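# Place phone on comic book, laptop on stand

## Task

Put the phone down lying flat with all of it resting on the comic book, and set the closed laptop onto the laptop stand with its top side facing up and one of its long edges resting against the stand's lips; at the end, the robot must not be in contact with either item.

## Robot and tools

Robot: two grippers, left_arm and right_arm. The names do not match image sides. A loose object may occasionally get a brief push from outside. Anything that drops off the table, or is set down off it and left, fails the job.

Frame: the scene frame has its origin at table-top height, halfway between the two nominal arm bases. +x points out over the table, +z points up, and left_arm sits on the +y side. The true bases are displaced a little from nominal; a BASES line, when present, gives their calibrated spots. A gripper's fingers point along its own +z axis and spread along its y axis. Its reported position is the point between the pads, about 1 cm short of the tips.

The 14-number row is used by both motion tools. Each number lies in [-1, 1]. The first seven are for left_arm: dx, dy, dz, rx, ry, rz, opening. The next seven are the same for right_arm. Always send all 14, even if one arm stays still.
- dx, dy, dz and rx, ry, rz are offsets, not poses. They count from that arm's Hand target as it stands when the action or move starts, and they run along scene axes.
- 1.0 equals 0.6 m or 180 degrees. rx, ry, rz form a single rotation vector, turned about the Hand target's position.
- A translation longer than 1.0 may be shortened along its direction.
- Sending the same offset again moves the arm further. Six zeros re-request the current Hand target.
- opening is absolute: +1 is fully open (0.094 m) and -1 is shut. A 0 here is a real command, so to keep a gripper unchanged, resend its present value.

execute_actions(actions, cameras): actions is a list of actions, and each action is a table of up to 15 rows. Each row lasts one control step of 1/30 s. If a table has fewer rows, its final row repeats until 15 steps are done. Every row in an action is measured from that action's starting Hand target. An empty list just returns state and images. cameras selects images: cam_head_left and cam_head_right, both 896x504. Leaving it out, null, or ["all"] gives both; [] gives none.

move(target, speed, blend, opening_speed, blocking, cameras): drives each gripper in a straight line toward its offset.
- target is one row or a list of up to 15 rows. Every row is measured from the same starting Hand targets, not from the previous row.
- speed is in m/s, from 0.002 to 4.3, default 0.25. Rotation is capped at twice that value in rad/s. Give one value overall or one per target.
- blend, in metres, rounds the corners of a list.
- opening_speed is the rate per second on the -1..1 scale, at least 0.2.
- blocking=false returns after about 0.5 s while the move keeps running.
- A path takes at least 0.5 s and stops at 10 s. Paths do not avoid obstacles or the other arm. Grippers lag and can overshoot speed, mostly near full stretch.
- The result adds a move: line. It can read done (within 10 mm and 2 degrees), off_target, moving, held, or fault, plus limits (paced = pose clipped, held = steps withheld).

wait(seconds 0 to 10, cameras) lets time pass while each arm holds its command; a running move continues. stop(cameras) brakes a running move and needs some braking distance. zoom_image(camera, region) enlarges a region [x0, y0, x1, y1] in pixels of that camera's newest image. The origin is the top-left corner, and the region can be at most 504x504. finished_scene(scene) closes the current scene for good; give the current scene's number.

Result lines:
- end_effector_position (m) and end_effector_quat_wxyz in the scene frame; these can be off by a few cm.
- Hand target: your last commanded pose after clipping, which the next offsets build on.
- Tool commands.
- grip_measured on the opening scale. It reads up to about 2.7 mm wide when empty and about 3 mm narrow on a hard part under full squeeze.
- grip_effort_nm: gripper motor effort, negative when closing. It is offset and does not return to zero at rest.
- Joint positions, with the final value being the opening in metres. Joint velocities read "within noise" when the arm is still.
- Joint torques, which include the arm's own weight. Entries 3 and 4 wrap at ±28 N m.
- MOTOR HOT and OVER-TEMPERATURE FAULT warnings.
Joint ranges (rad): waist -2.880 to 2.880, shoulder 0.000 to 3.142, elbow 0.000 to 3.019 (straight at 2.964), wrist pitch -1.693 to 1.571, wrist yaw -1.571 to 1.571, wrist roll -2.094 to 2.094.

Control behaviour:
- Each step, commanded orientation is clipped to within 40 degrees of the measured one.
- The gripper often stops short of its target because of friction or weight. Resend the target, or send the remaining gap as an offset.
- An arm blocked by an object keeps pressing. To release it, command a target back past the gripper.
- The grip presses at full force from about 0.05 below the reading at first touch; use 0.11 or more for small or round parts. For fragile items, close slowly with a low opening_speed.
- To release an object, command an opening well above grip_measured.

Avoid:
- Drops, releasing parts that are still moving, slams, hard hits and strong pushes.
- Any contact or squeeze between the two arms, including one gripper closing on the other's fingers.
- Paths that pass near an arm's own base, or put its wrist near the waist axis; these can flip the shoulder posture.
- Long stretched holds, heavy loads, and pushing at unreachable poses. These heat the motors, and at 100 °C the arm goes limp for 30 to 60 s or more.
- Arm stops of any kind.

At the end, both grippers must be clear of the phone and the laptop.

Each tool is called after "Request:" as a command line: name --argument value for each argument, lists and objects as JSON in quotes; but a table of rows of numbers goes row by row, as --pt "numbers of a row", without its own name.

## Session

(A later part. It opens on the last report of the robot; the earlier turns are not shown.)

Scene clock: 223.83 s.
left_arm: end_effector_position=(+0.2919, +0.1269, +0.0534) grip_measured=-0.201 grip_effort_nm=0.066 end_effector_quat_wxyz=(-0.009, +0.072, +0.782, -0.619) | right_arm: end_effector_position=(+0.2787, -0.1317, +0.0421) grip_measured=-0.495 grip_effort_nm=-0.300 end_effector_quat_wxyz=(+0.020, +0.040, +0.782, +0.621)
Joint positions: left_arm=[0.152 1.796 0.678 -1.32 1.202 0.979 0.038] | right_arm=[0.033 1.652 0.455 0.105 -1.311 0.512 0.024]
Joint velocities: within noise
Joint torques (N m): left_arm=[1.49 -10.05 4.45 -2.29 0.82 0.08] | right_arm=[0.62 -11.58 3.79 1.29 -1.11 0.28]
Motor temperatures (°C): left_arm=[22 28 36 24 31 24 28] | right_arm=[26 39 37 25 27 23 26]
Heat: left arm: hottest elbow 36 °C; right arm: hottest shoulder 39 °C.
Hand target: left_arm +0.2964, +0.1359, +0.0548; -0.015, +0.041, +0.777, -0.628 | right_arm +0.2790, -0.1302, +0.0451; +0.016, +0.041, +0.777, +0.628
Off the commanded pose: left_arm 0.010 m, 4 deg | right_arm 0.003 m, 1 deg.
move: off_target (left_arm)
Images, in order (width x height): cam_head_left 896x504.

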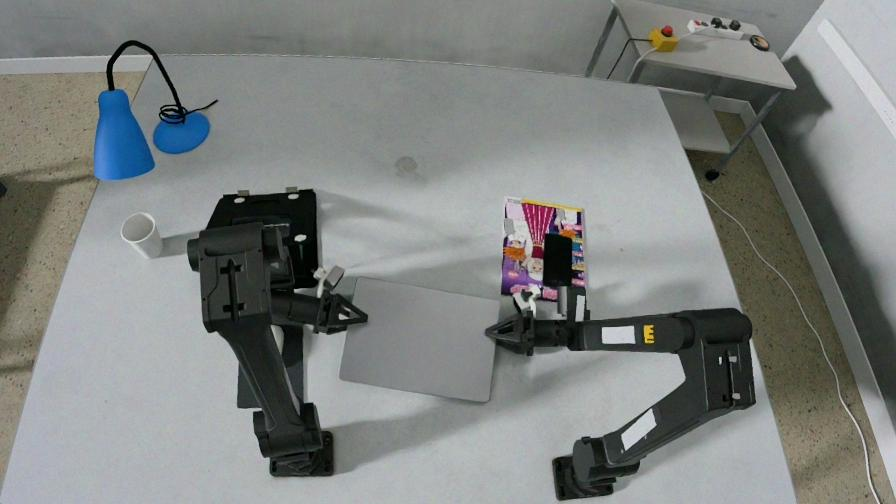

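Request:
move --pt "0 0 0 0 0 0 0.1 0 0 0 0 0 0 -0.85" --speed 0.06 --opening_speed 0.25 --cameras '[]'

Request:
move --pt "0 0.03 -0.012 0 0 0 0.1 0 0 0 0 0 0 -0.85" --speed 0.06 --cameras '["cam_head_left"]'

Request:
zoom_image --camera "cam_head_left" --region '[300, 240, 560, 420]'

Scene clock: 228.63 s.
left_arm: end_effector_position=(+0.2915, +0.1271, +0.0531) grip_measured=+0.099 grip_effort_nm=0.066 end_effector_quat_wxyz=(-0.009, +0.073, +0.782, -0.618) | right_arm: end_effector_position=(+0.2782, -0.1303, +0.0440) grip_measured=-0.608 grip_effort_nm=-1.038 end_effector_quat_wxyz=(+0.020, +0.035, +0.780, +0.625)
Joint positions: left_arm=[0.152 1.796 0.678 -1.321 1.199 0.98 0.052] | right_arm=[0.036 1.652 0.455 0.112 -1.321 0.512 0.018]
Joint velocities: within noise
Joint torques (N m): left_arm=[0.85 -9.7 4.41 -2.47 0.89 0.13] | right_arm=[0.44 -11.46 3.81 1.13 -0.76 0.3]
Motor temperatures (°C): left_arm=[22 28 36 24 31 24 28] | right_arm=[26 39 36 25 27 23 26]
Heat: left arm: hottest elbow 36 °C; right arm: hottest shoulder 39 °C.
Hand target: left_arm +0.2964, +0.1358, +0.0549; -0.015, +0.041, +0.777, -0.628 | right_arm +0.2789, -0.1301, +0.0451; +0.016, +0.041, +0.777, +0.628
Off the commanded pose: left_arm 0.010 m, 4 deg | right_arm 0.001 m, 1 deg.
move: off_target (left_arm)
No camera images: "cameras" was empty.

Scene clock: 229.87 s.
left_arm: end_effector_position=(+0.2924, +0.1404, +0.0539) grip_measured=+0.099 grip_effort_nm=0.061 end_effector_quat_wxyz=(-0.012, +0.081, +0.784, -0.615) | right_arm: end_effector_position=(+0.2780, -0.1301, +0.0440) grip_measured=-0.609 grip_effort_nm=-1.038 end_effector_quat_wxyz=(+0.020, +0.034, +0.780, +0.625)
Joint positions: left_arm=[0.193 1.814 0.703 -1.393 1.151 1.059 0.052] | right_arm=[0.037 1.652 0.455 0.112 -1.321 0.512 0.018]
Joint velocities: within noise
Joint torques (N m): left_arm=[2.84 -8 3.84 -1.66 0.81 0.16] | right_arm=[0.44 -11.58 3.75 1.14 -0.77 0.3]
Motor temperatures (°C): left_arm=[22 28 36 24 31 24 28] | right_arm=[26 39 36 25 27 23 26]
Heat: left arm: hottest elbow 36 °C; right arm: hottest shoulder 39 °C.
Hand target: left_arm +0.2964, +0.1538, +0.0477; -0.015, +0.041, +0.777, -0.628 | right_arm +0.2790, -0.1302, +0.0451; +0.016, +0.041, +0.777, +0.628
Off the commanded pose: left_arm 0.015 m, 5 deg | right_arm 0.001 m, 1 deg.
move: off_target (left_arm)
Images, in order (width x height): cam_head_left 896x504.

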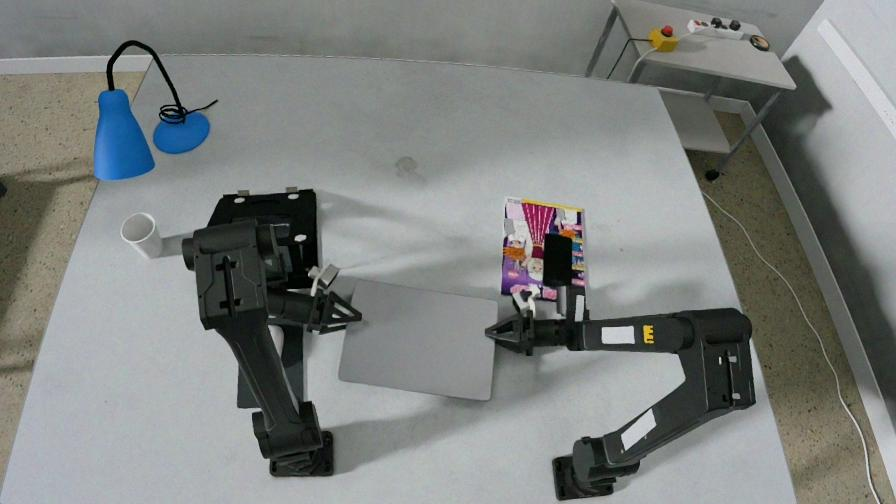

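Scaled by 1.938.

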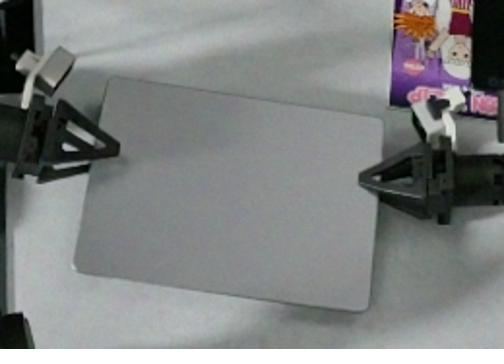

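Request:
move --pt "0 -0.015 0 0 0 0 -0.85 0 0 0 0 0 0 -0.85" --speed 0.06 --opening_speed 0.3 --cameras '[]'

Request:
move --pt "0 0 0.12 0 0 0 -0.85 0 0 0.12 0 0 0 -0.85" --speed 0.1 --cameras '["cam_head_left","cam_head_right"]'

Scene clock: 235.83 s.
left_arm: end_effector_position=(+0.2938, +0.1400, +0.0546) grip_measured=-0.618 grip_effort_nm=-1.009 end_effector_quat_wxyz=(-0.013, +0.073, +0.783, -0.617) | right_arm: end_effector_position=(+0.2791, -0.1319, +0.0451) grip_measured=-0.609 grip_effort_nm=-1.033 end_effector_quat_wxyz=(+0.023, +0.034, +0.778, +0.627)
Joint positions: left_arm=[0.193 1.814 0.703 -1.392 1.161 1.044 0.018] | right_arm=[0.03 1.652 0.455 0.116 -1.328 0.511 0.018]
Joint velocities: within noise
Joint torques (N m): left_arm=[-0.26 -8.64 3.18 -0.99 1.26 0.01] | right_arm=[0.85 -11.4 3.79 0.99 -0.54 0.31]
Motor temperatures (°C): left_arm=[22 27 35 24 31 24 28] | right_arm=[26 39 36 25 26 23 27]
Heat: left arm: hottest elbow 35 °C; right arm: hottest shoulder 39 °C.
Hand target: left_arm +0.2963, +0.1448, +0.0476; -0.016, +0.041, +0.777, -0.628 | right_arm +0.2790, -0.1302, +0.0452; +0.016, +0.041, +0.777, +0.628
Off the commanded pose: left_arm 0.009 m, 4 deg | right_arm 0.002 m, 1 deg.
move: off_target (left_arm)
No camera images: "cameras" was empty.

Scene clock: 237.50 s.
left_arm: end_effector_position=(+0.2871, +0.1398, +0.1012) grip_measured=-0.618 grip_effort_nm=-1.009 end_effector_quat_wxyz=(-0.033, +0.049, +0.778, -0.626) | right_arm: end_effector_position=(+0.2661, -0.1327, +0.0989) grip_measured=-0.611 grip_effort_nm=-1.038 end_effector_quat_wxyz=(+0.004, +0.056, +0.779, +0.624)
Joint positions: left_arm=[0.2 1.694 0.703 -1.573 1.166 1.043 0.018] | right_arm=[0.03 1.411 0.455 -0.152 -1.321 0.541 0.018]
Joint velocities: within noise
Joint torques (N m): left_arm=[-0.5 -14.15 6.01 -2.41 1.19 -0.03] | right_arm=[0.91 -11.87 8.27 0.08 -0.78 0.11]
Motor temperatures (°C): left_arm=[22 27 35 24 31 24 28] | right_arm=[26 39 36 25 26 23 27]
Heat: left arm: hottest elbow 35 °C; right arm: hottest shoulder 39 °C.
Hand target: left_arm +0.2964, +0.1448, +0.1197; -0.015, +0.041, +0.777, -0.628 | right_arm +0.2790, -0.1302, +0.1171; +0.016, +0.041, +0.777, +0.628
Off the commanded pose: left_arm 0.021 m, 2 deg | right_arm 0.022 m, 2 deg.
move: off_target (left_arm, right_arm)

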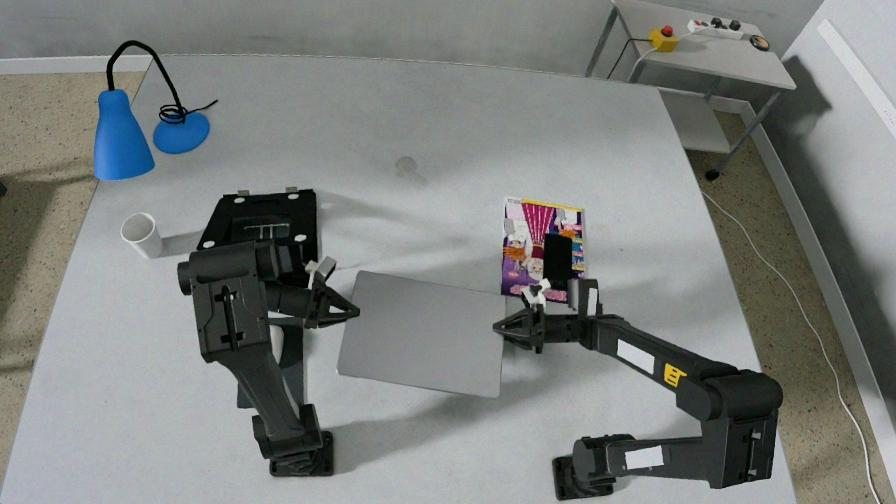

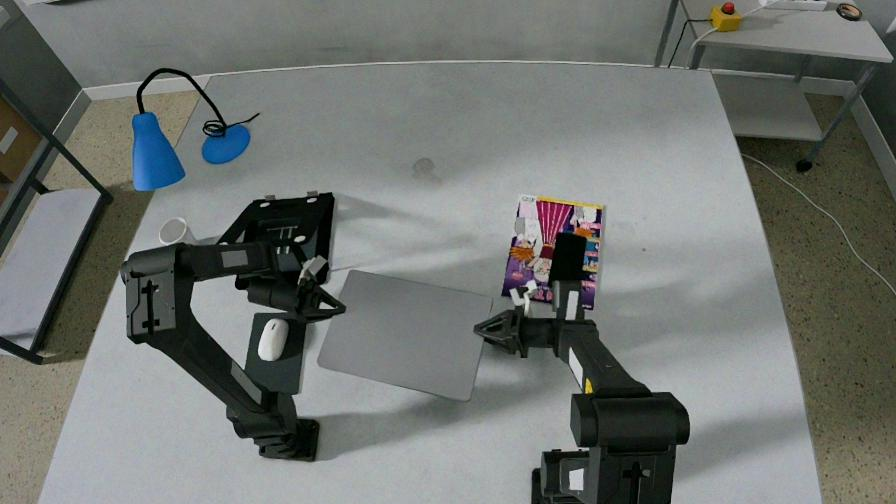

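Request:
move --pt "0 0 0.333 0 0 0 -0.85 0 0 0.333 0 0 0 -0.85" --pt "0.332 0.591 0.367 -0.0015 0.1673 0.0815 -0.85 0.4455 0.598 0.3715 -0.0015 0.1673 0.0815 -0.85" --speed 0.13 --cameras '["cam_head_left","cam_head_right"]'

Request:
zoom_image --camera "cam_head_left" --region '[120, 100, 450, 340]'

Scene clock: 259.30 s.
left_arm: end_effector_position=(+0.4800, +0.4800, +0.2771) grip_measured=-0.630 grip_effort_nm=-1.004 end_effector_quat_wxyz=(+0.060, -0.435, +0.721, -0.537) | right_arm: end_effector_position=(+0.5387, +0.2141, +0.2869) grip_measured=-0.633 grip_effort_nm=-1.038 end_effector_quat_wxyz=(-0.279, +0.133, +0.759, +0.573)
Joint positions: left_arm=[0.768 1.741 1.548 -1.677 1.12 -0.101 0.017] | right_arm=[0.527 2.114 1.968 -0.505 -1.257 1.569 0.017]
Joint velocities: within noise
Joint torques (N m): left_arm=[-0.73 -20.84 19.63 -0.38 1.9 -0.06] | right_arm=[1.03 -27.99 17.17 0.87 -0.7 0.33]
Motor temperatures (°C): left_arm=[22 28 37 24 32 24 28] | right_arm=[26 38 39 25 26 23 27]
Heat: left arm: hottest elbow 37 °C; right arm: hottest elbow 39 °C.
Hand target: left_arm +0.4954, +0.4994, +0.3400; -0.136, -0.222, +0.743, -0.616 | right_arm +0.5463, +0.2286, +0.3399; -0.265, +0.104, +0.755, +0.591
Off the commanded pose: left_arm 0.067 m, 35 deg | right_arm 0.056 m, 4 deg.
joint sent to its limit (left arm) — joint 4 (wrist pitch), lower limit. The joint targets are off in position and orientation.
move: off_target (left_arm, right_arm)

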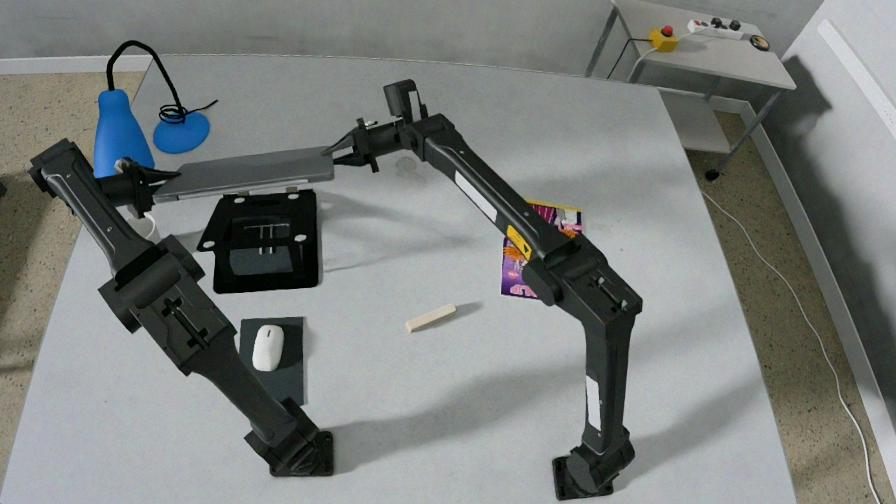

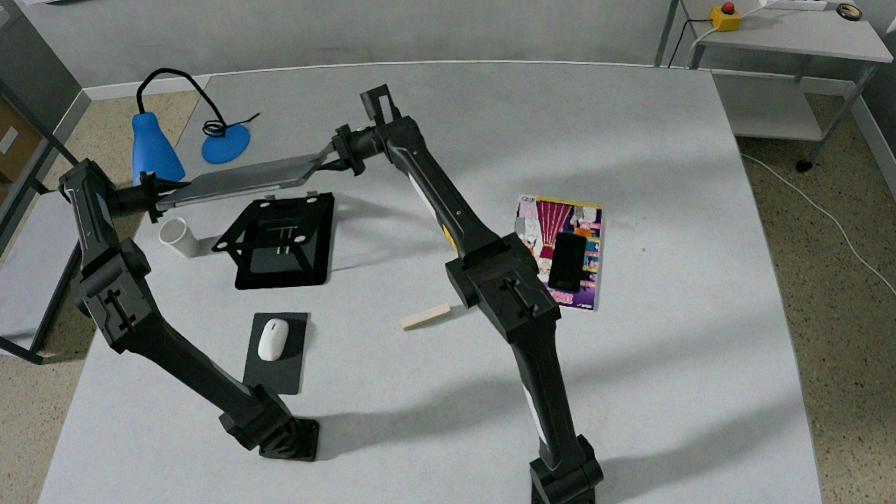

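Scaled by 1.527.

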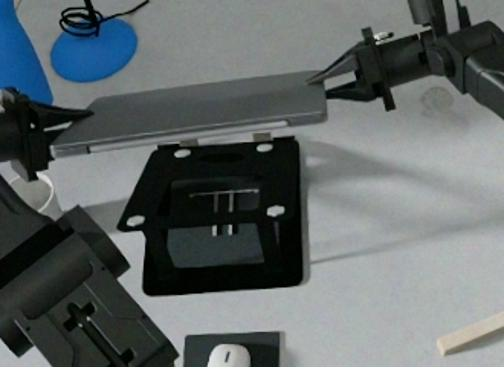

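Request:
move --pt "0 0 -0.15 0 0 0 -0.85 0 0 -0.167 0 0 0 -0.85" --speed 0.08 --cameras '["cam_head_left","cam_head_right"]'

Request:
zoom_image --camera "cam_head_left" --region '[120, 100, 450, 340]'

Scene clock: 270.47 s.
left_arm: end_effector_position=(+0.4863, +0.4910, +0.2125) grip_measured=-0.630 grip_effort_nm=-1.009 end_effector_quat_wxyz=(+0.036, -0.414, +0.737, -0.532) | right_arm: end_effector_position=(+0.5472, +0.2249, +0.2233) grip_measured=-0.641 grip_effort_nm=-1.043 end_effector_quat_wxyz=(-0.271, +0.119, +0.759, +0.580)
Joint positions: left_arm=[0.768 1.866 1.548 -1.676 1.079 0.027 0.017] | right_arm=[0.533 2.191 1.922 -0.355 -1.258 1.564 0.017]
Joint velocities: within noise
Joint torques (N m): left_arm=[-1.2 -21.95 14.26 -0.53 0.94 0.29] | right_arm=[0.62 -29.22 10.13 2.06 -0.7 0.17]
Motor temperatures (°C): left_arm=[22 28 41 24 33 24 29] | right_arm=[26 41 45 25 26 23 28]
Heat: left arm: hottest elbow 41 °C; right arm: hottest elbow 45 °C.
Hand target: left_arm +0.4955, +0.4995, +0.2499; -0.136, -0.222, +0.743, -0.616 | right_arm +0.5462, +0.2288, +0.2397; -0.265, +0.104, +0.755, +0.591
Off the commanded pose: left_arm 0.040 m, 31 deg | right_arm 0.017 m, 2 deg.
joint sent to its limit (left arm) — joint 4 (wrist pitch), lower limit. The joint targets are off in orientation, not in position.
move: off_target (left_arm, right_arm)

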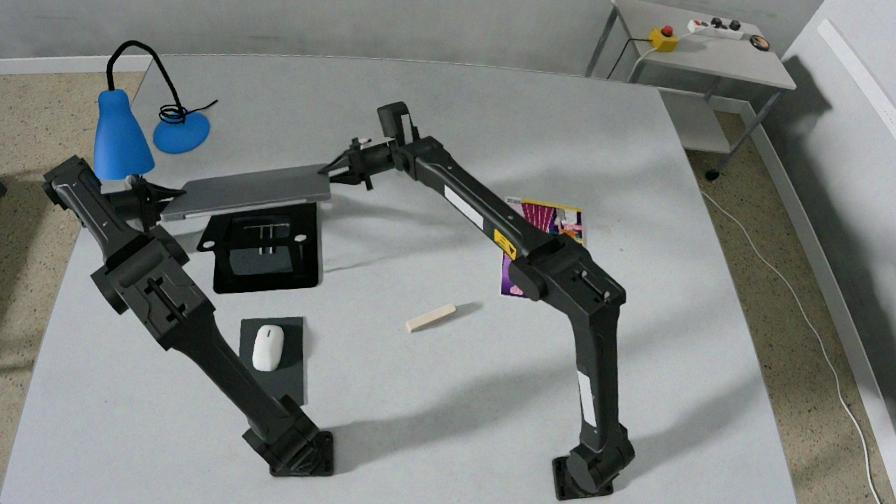

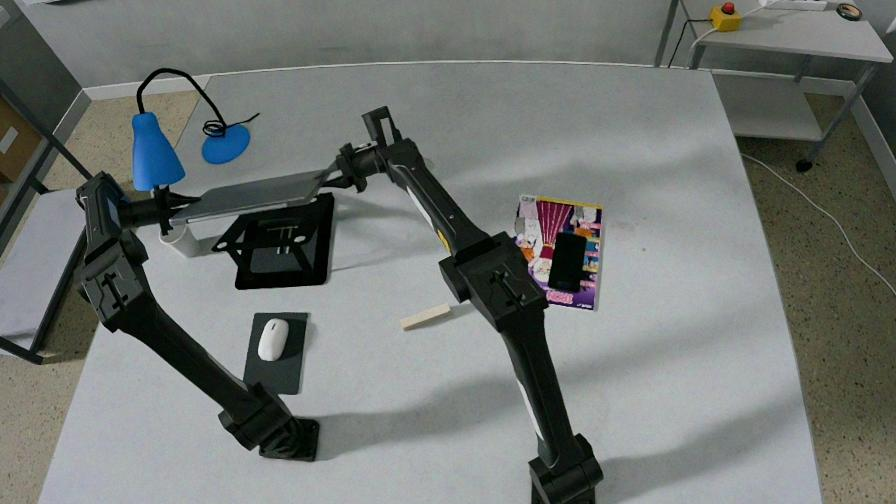

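Scaled by 1.527.

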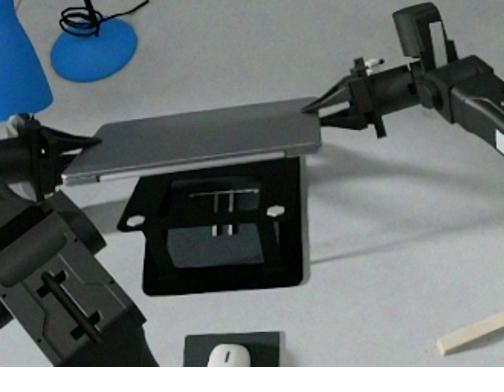

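Request:
move --pt "0 0 -0.133 0 0 0 -0.85 0 0 -0.133 0 0 0 -0.85" --speed 0.07 --cameras '["cam_head_left","cam_head_right"]'

Request:
zoom_image --camera "cam_head_left" --region '[120, 100, 450, 340]'

Request:
zoom_image --camera "cam_head_right" --region '[120, 100, 450, 340]'

Scene clock: 289.20 s.
left_arm: end_effector_position=(+0.4862, +0.4958, +0.1403) grip_measured=-0.630 grip_effort_nm=-1.009 end_effector_quat_wxyz=(+0.005, -0.391, +0.752, -0.531) | right_arm: end_effector_position=(+0.5436, +0.2278, +0.1474) grip_measured=-0.641 grip_effort_nm=-1.038 end_effector_quat_wxyz=(-0.274, +0.119, +0.758, +0.580)
Joint positions: left_arm=[0.766 2.003 1.548 -1.672 1.031 0.158 0.017] | right_arm=[0.539 2.264 1.84 -0.193 -1.257 1.574 0.017]
Joint velocities: within noise
Joint torques (N m): left_arm=[-2.55 -23.53 11.56 -0.84 0.46 0.4] | right_arm=[0.21 -29.74 9.47 2.15 -0.72 0.11]
Motor temperatures (°C): left_arm=[22 29 42 24 32 24 29] | right_arm=[26 43 45 25 26 23 28]
Heat: left arm: hottest elbow 42 °C; right arm: hottest elbow 45 °C.
Hand target: left_arm +0.4955, +0.4994, +0.1701; -0.137, -0.222, +0.743, -0.616 | right_arm +0.5462, +0.2287, +0.1598; -0.265, +0.104, +0.755, +0.591
Off the commanded pose: left_arm 0.031 m, 27 deg | right_arm 0.013 m, 2 deg.
joint sent to its limit (left arm) — joint 4 (wrist pitch), lower limit. The joint targets are off in orientation, not in position.
move: off_target (left_arm, right_arm)

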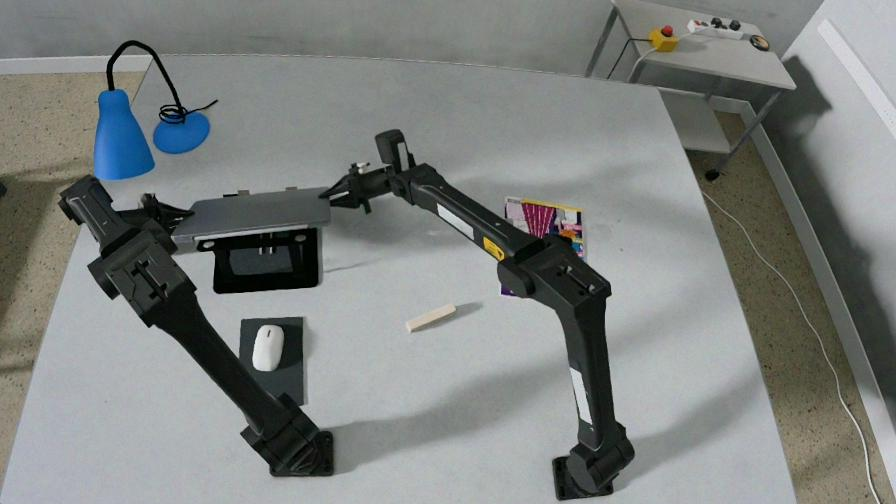

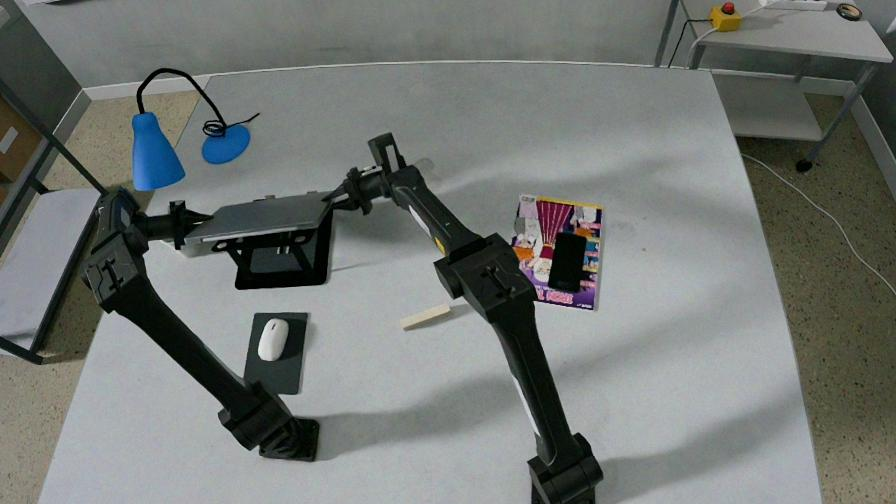

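Scaled by 1.527.

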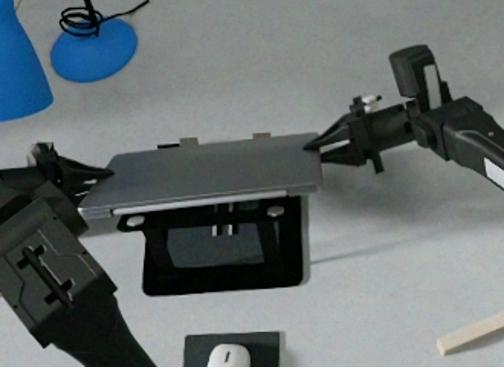

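Scaled by 1.527.

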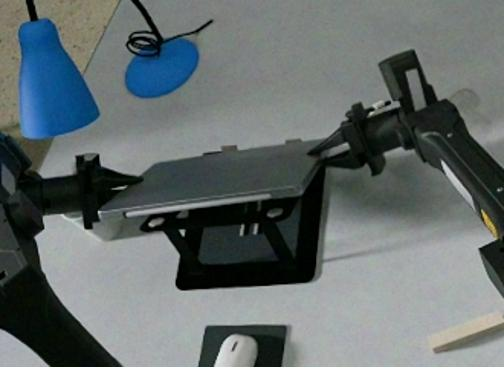

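Request:
move --pt "0.032 -0.017 -0.05 0 0 -0.0167 -0.85 0.008 -0.017 -0.05 0 0 -0.0167 -0.85" --speed 0.05 --cameras '["cam_head_left","cam_head_right"]'

Request:
zoom_image --camera "cam_head_left" --region '[150, 150, 350, 310]'

Request:
zoom_image --camera "cam_head_right" --region '[150, 150, 350, 310]'

Scene clock: 305.20 s.
left_arm: end_effector_position=(+0.4938, +0.4873, +0.1107) grip_measured=-0.630 grip_effort_nm=-1.009 end_effector_quat_wxyz=(-0.010, -0.371, +0.761, -0.532) | right_arm: end_effector_position=(+0.5428, +0.2204, +0.1169) grip_measured=-0.641 grip_effort_nm=-1.033 end_effector_quat_wxyz=(-0.260, +0.131, +0.756, +0.586)
Joint positions: left_arm=[0.741 2.065 1.559 -1.663 1.018 0.204 0.017] | right_arm=[0.533 2.274 1.758 -0.042 -1.229 1.628 0.017]
Joint velocities: within noise
Joint torques (N m): left_arm=[-3.72 -22.77 14.06 -1.18 0.12 0.3] | right_arm=[-0.21 -28.92 9.36 2.25 -0.46 0.22]
Motor temperatures (°C): left_arm=[22 30 41 24 31 24 29] | right_arm=[26 47 44 25 26 23 28]
Heat: left arm: hottest elbow 41 °C; right arm: hottest shoulder 47 °C.
Hand target: left_arm +0.5147, +0.4892, +0.1402; -0.153, -0.202, +0.749, -0.612 | right_arm +0.5510, +0.2185, +0.1299; -0.250, +0.124, +0.752, +0.598
Off the commanded pose: left_arm 0.036 m, 27 deg | right_arm 0.015 m, 2 deg.
joint sent to its limit (left arm) — joint 4 (wrist pitch), lower limit. The joint targets are off in orientation, not in position.
move: off_target (left_arm, right_arm)

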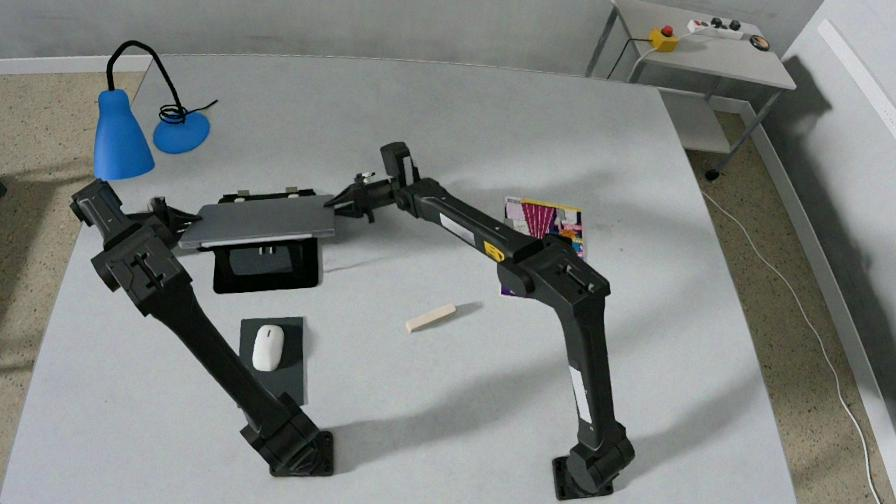

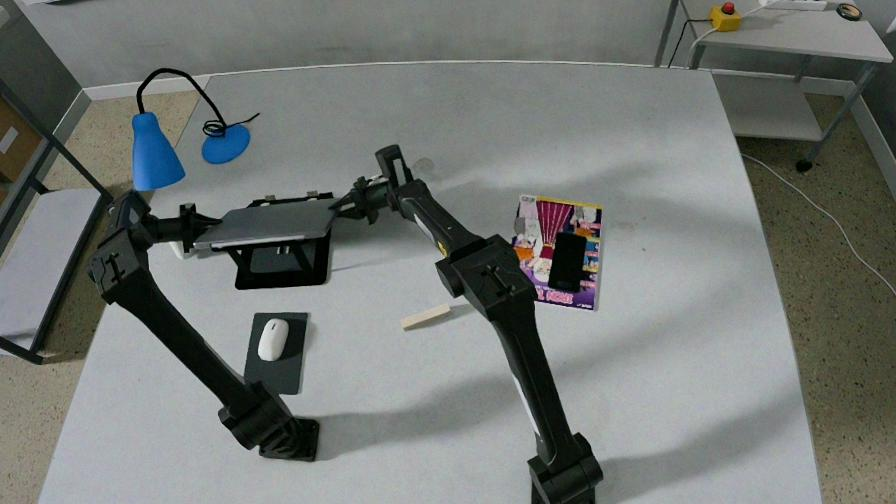

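Scaled by 2.520.

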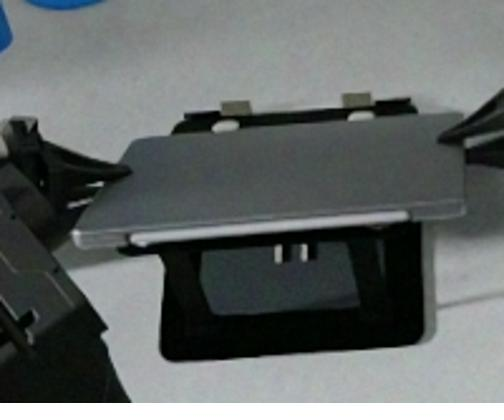

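Scaled by 2.520.

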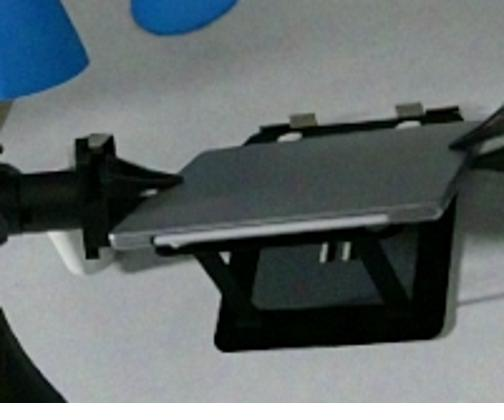

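Request:
move --pt "0.055 0.007 -0.03 0 0 0 -0.85 0.06 0.007 -0.03 0 0 0 -0.85" --speed 0.05 --cameras '["cam_head_left"]'

Request:
zoom_image --camera "cam_head_left" --region '[150, 150, 350, 310]'

Scene clock: 315.07 s.
left_arm: end_effector_position=(+0.5142, +0.4865, +0.0995) grip_measured=-0.630 grip_effort_nm=-1.009 end_effector_quat_wxyz=(-0.013, -0.363, +0.763, -0.535) | right_arm: end_effector_position=(+0.5632, +0.2200, +0.0979) grip_measured=-0.637 grip_effort_nm=-1.043 end_effector_quat_wxyz=(-0.261, +0.129, +0.754, +0.589)
Joint positions: left_arm=[0.715 2.12 1.617 -1.663 1.03 0.2 0.017] | right_arm=[0.518 2.346 1.838 -0.06 -1.248 1.612 0.017]
Joint velocities: within noise
Joint torques (N m): left_arm=[-4.25 -20.13 17.77 -0.99 0.37 0.13] | right_arm=[-0.44 -27.28 14.2 0.64 -0.35 0.23]
Motor temperatures (°C): left_arm=[22 31 42 24 30 24 29] | right_arm=[26 48 45 25 26 23 28]
Heat: left arm: hottest elbow 42 °C; right arm: hottest shoulder 48 °C.
Hand target: left_arm +0.5477, +0.4935, +0.1222; -0.153, -0.202, +0.749, -0.612 | right_arm +0.5870, +0.2227, +0.1119; -0.250, +0.124, +0.752, +0.598
Off the commanded pose: left_arm 0.041 m, 26 deg | right_arm 0.028 m, 2 deg.
joint sent to its limit (left arm) — joint 4 (wrist pitch), lower limit. The joint targets are off in position and orientation.
move: off_target (left_arm, right_arm)
Images, in order (width x height): cam_head_left 896x504.

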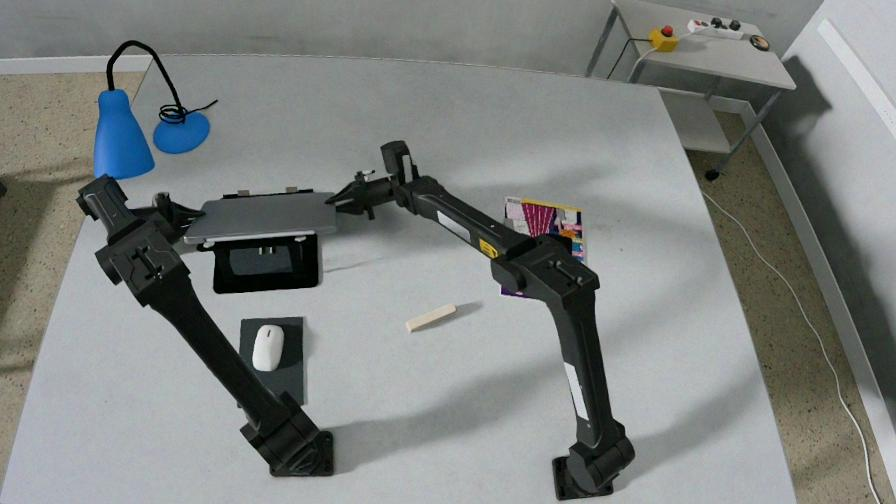

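Scaled by 2.520.

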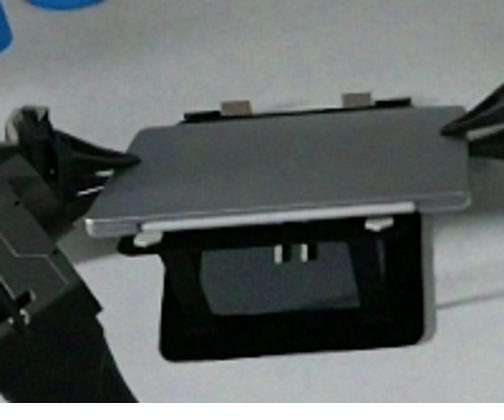

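Request:
move --pt "0.027 0.003 -0.035 0 0 0 -0.85 0.027 0.003 -0.035 0 0 0 -0.85" --speed 0.04 --cameras '["cam_head_left"]'

Request:
zoom_image --camera "cam_head_left" --region '[150, 150, 350, 310]'

Scene clock: 324.80 s.
left_arm: end_effector_position=(+0.5168, +0.4902, +0.0973) grip_measured=-0.630 grip_effort_nm=-1.009 end_effector_quat_wxyz=(-0.009, -0.363, +0.762, -0.537) | right_arm: end_effector_position=(+0.5770, +0.2266, +0.0879) grip_measured=-0.637 grip_effort_nm=-1.043 end_effector_quat_wxyz=(-0.258, +0.114, +0.753, +0.594)
Joint positions: left_arm=[0.718 2.13 1.627 -1.659 1.035 0.2 0.017] | right_arm=[0.515 2.407 1.92 -0.077 -1.265 1.588 0.017]
Joint velocities: within noise
Joint torques (N m): left_arm=[-5.6 -15.62 21.12 -1.17 0.59 0.18] | right_arm=[-1.03 -26.99 14.01 0.61 -0.03 0.27]
Motor temperatures (°C): left_arm=[22 31 43 24 30 24 29] | right_arm=[26 47 47 25 26 23 28]
Heat: left arm: hottest elbow 43 °C; right arm: hottest shoulder 47 °C.
Hand target: left_arm +0.5638, +0.4953, +0.1011; -0.153, -0.202, +0.749, -0.612 | right_arm +0.6033, +0.2245, +0.0911; -0.250, +0.123, +0.752, +0.598
Off the commanded pose: left_arm 0.048 m, 26 deg | right_arm 0.026 m, 2 deg.
joint sent to its limit (left arm) — joint 4 (wrist pitch), lower limit. The joint targets are off in position and orientation.
move: off_target (left_arm, right_arm)
Images, in order (width x height): cam_head_left 896x504.

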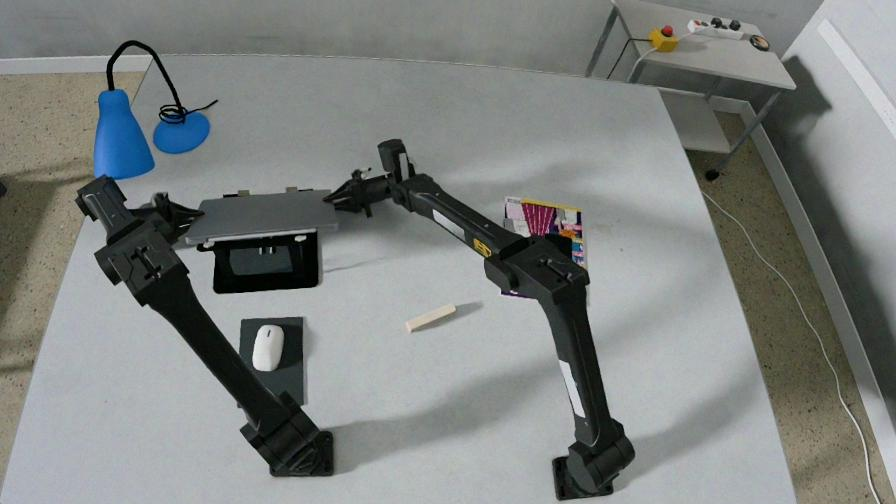

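Scaled by 2.520.

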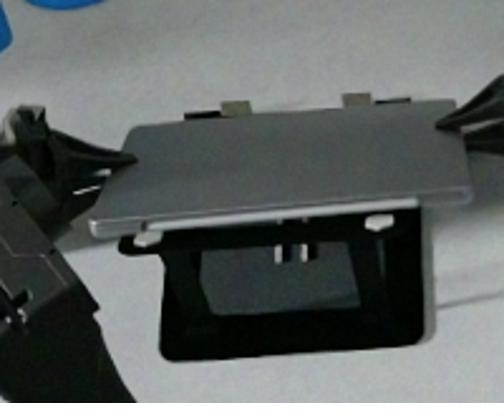

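Request:
move --pt "0.035 0.0 -0.035 0 0 0 -0.85 0.0 0.0 -0.03 0 0 0 -0.85" --speed 0.04 --cameras '["cam_head_left"]'

Request:
zoom_image --camera "cam_head_left" --region '[150, 150, 350, 310]'

Request:
zoom_image --camera "cam_head_left" --region '[170, 180, 260, 260]'

Scene clock: 336.97 s.
left_arm: end_effector_position=(+0.5185, +0.4909, +0.0971) grip_measured=-0.630 grip_effort_nm=-1.009 end_effector_quat_wxyz=(-0.007, -0.363, +0.760, -0.539) | right_arm: end_effector_position=(+0.5795, +0.2274, +0.0841) grip_measured=-0.637 grip_effort_nm=-1.038 end_effector_quat_wxyz=(-0.256, +0.110, +0.754, +0.596)
Joint positions: left_arm=[0.718 2.133 1.63 -1.657 1.043 0.2 0.017] | right_arm=[0.515 2.42 1.933 -0.078 -1.267 1.578 0.017]
Joint velocities: within noise
Joint torques (N m): left_arm=[-6.53 -10.58 25.09 -1.58 0.76 0.24] | right_arm=[-0.91 -26.64 13.19 1.24 0.02 0.31]
Motor temperatures (°C): left_arm=[23 30 48 24 30 24 29] | right_arm=[26 46 47 25 25 23 28]
Heat: left arm: hottest elbow 48 °C; right arm: hottest elbow 47 °C.
Hand target: left_arm +0.5849, +0.4953, +0.0801; -0.153, -0.202, +0.749, -0.612 | right_arm +0.6032, +0.2246, +0.0731; -0.250, +0.124, +0.752, +0.598
Off the commanded pose: left_arm 0.069 m, 26 deg | right_arm 0.026 m, 2 deg.
joint sent to its limit (left arm) — joint 4 (wrist pitch), lower limit. The joint targets are off in position and orientation.
move: off_target (left_arm, right_arm)
Images, in order (width x height): cam_head_left 896x504.

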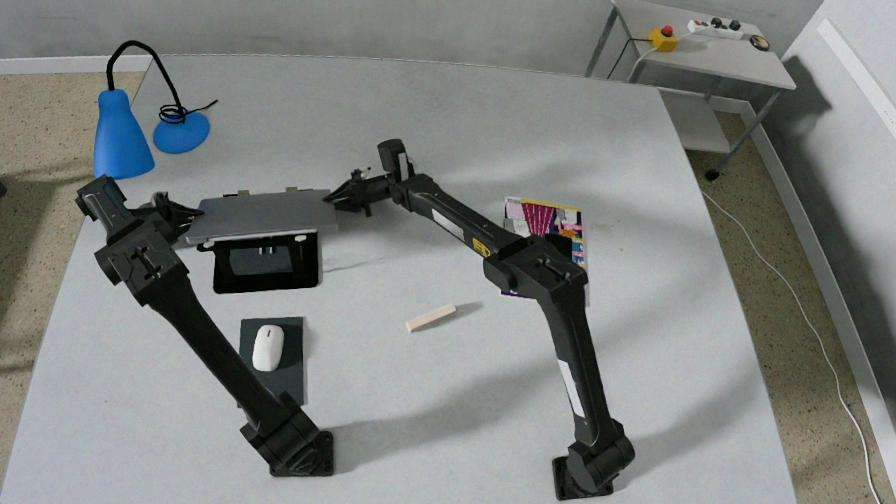

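Scaled by 2.520.

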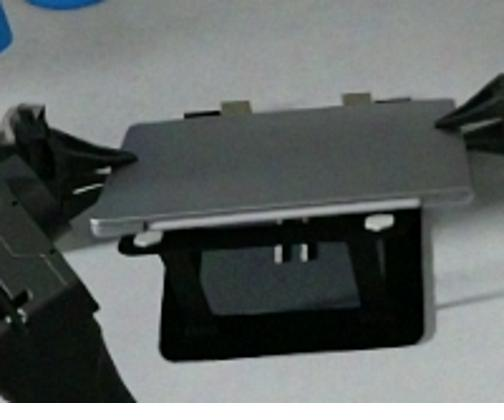

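Scaled by 5.600.

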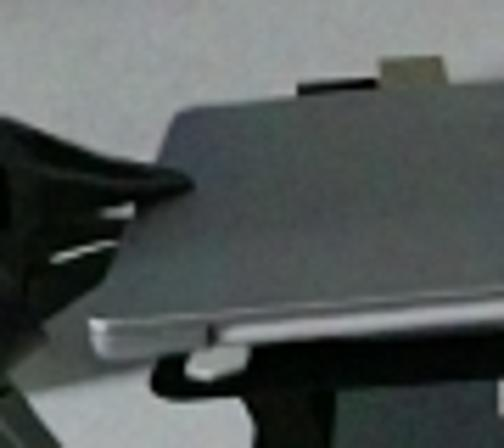

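Request:
move --pt "0.05 0.0 0.04 0 0 0 -0.85 0.0 0.0 0.0 0 0 0 -0.85" --speed 0.05 --cameras '["cam_head_left"]'

Request:
zoom_image --camera "cam_head_left" --region '[150, 150, 350, 310]'

Scene clock: 350.70 s.
left_arm: end_effector_position=(+0.5217, +0.4914, +0.0993) grip_measured=-0.630 grip_effort_nm=-1.009 end_effector_quat_wxyz=(-0.008, -0.374, +0.752, -0.543) | right_arm: end_effector_position=(+0.5807, +0.2277, +0.0841) grip_measured=-0.636 grip_effort_nm=-1.038 end_effector_quat_wxyz=(-0.254, +0.109, +0.754, +0.596)
Joint positions: left_arm=[0.717 2.133 1.633 -1.651 1.059 0.169 0.017] | right_arm=[0.514 2.422 1.937 -0.077 -1.266 1.578 0.017]
Joint velocities: within noise
Joint torques (N m): left_arm=[-8.64 -12.1 -25.92 -1.46 1.26 -0.08] | right_arm=[-0.97 -26.64 12.77 1.18 0.02 0.32]
Motor temperatures (°C): left_arm=[23 29 49 24 31 24 29] | right_arm=[26 46 51 25 25 23 29]
Heat: left arm: hottest elbow 49 °C; right arm: hottest elbow 51 °C.
Hand target: left_arm +0.6149, +0.4954, +0.1041; -0.152, -0.202, +0.749, -0.612 | right_arm +0.6032, +0.2245, +0.0731; -0.250, +0.124, +0.752, +0.598
Off the commanded pose: left_arm 0.093 m, 27 deg | right_arm 0.025 m, 2 deg.
joint sent to its limit (left arm) — joint 4 (wrist pitch), lower limit. The joint targets are off in position and orientation.
move: off_target (left_arm, right_arm)
Images, in order (width x height): cam_head_left 896x504.

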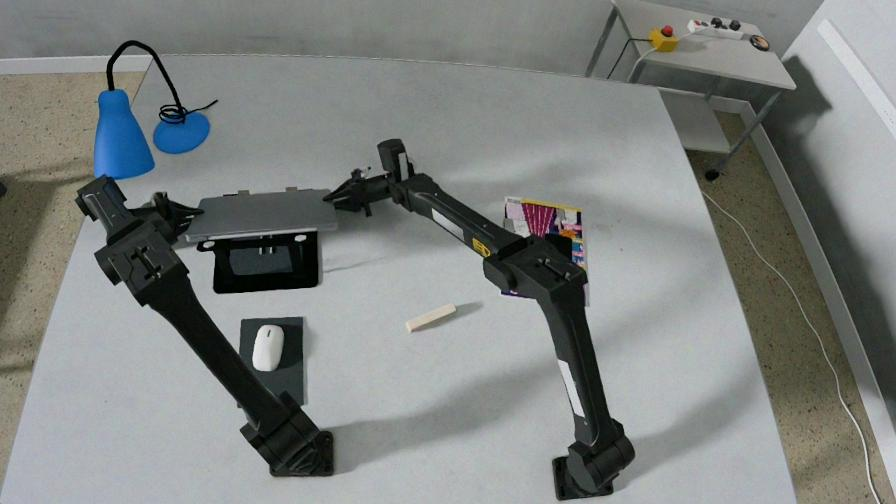

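Scaled by 2.520.

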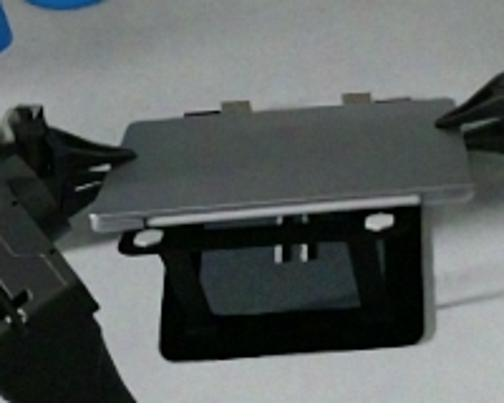

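Request:
zoom_image --camera "cam_head_left" --region '[220, 170, 350, 240]'

Request:
execute_actions --actions '[]' --cameras '["cam_head_left","cam_head_right"]'

Request:
zoom_image --camera "cam_head_right" --region '[180, 170, 360, 300]'

Scaled by 3.877.

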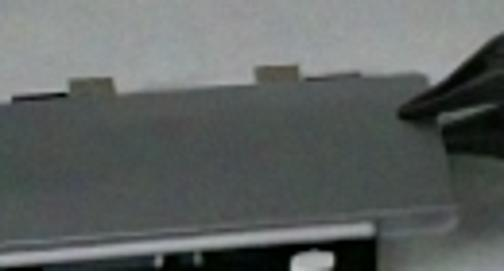

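Scene clock: 354.17 s.
left_arm: end_effector_position=(+0.5217, +0.4914, +0.0993) grip_measured=-0.630 grip_effort_nm=-1.009 end_effector_quat_wxyz=(-0.008, -0.374, +0.751, -0.543) | right_arm: end_effector_position=(+0.5807, +0.2277, +0.0839) grip_measured=-0.636 grip_effort_nm=-1.038 end_effector_quat_wxyz=(-0.254, +0.109, +0.754, +0.596)
Joint positions: left_arm=[0.717 2.133 1.633 -1.651 1.059 0.168 0.017] | right_arm=[0.514 2.422 1.938 -0.077 -1.266 1.578 0.017]
Joint velocities: within noise
Joint torques (N m): left_arm=[-9.05 -12.34 -26.02 -1.66 1.26 -0.06] | right_arm=[-1.03 -26.4 12.9 1.2 0 0.32]
Motor temperatures (°C): left_arm=[23 29 54 24 31 24 29] | right_arm=[26 47 51 25 25 23 29]
Heat: left arm: hottest elbow 54 °C; right arm: hottest elbow 51 °C.
Hand target: left_arm +0.6149, +0.4954, +0.1041; -0.153, -0.202, +0.749, -0.612 | right_arm +0.6032, +0.2245, +0.0730; -0.250, +0.124, +0.752, +0.598
Tool commands: left_gripper/opening=-0.85 right_gripper/opening=-0.85
Off the commanded pose: left_arm 0.093 m, 27 deg | right_arm 0.025 m, 2 deg.

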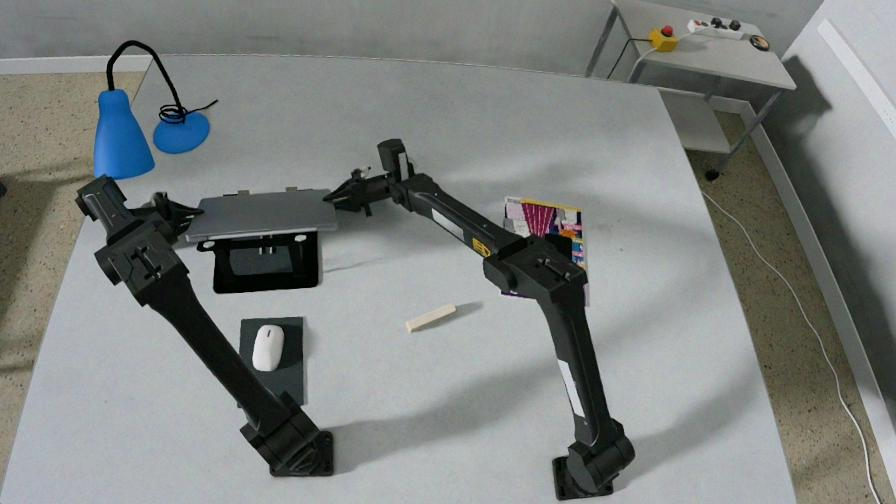

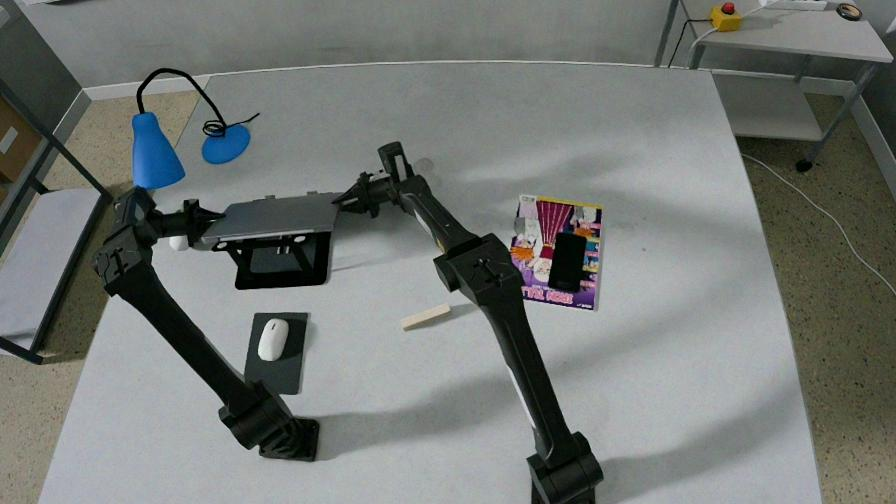

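Scaled by 2.800.

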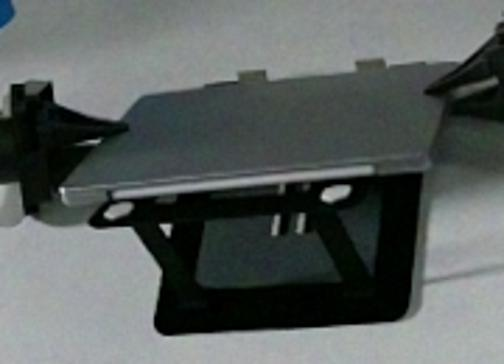

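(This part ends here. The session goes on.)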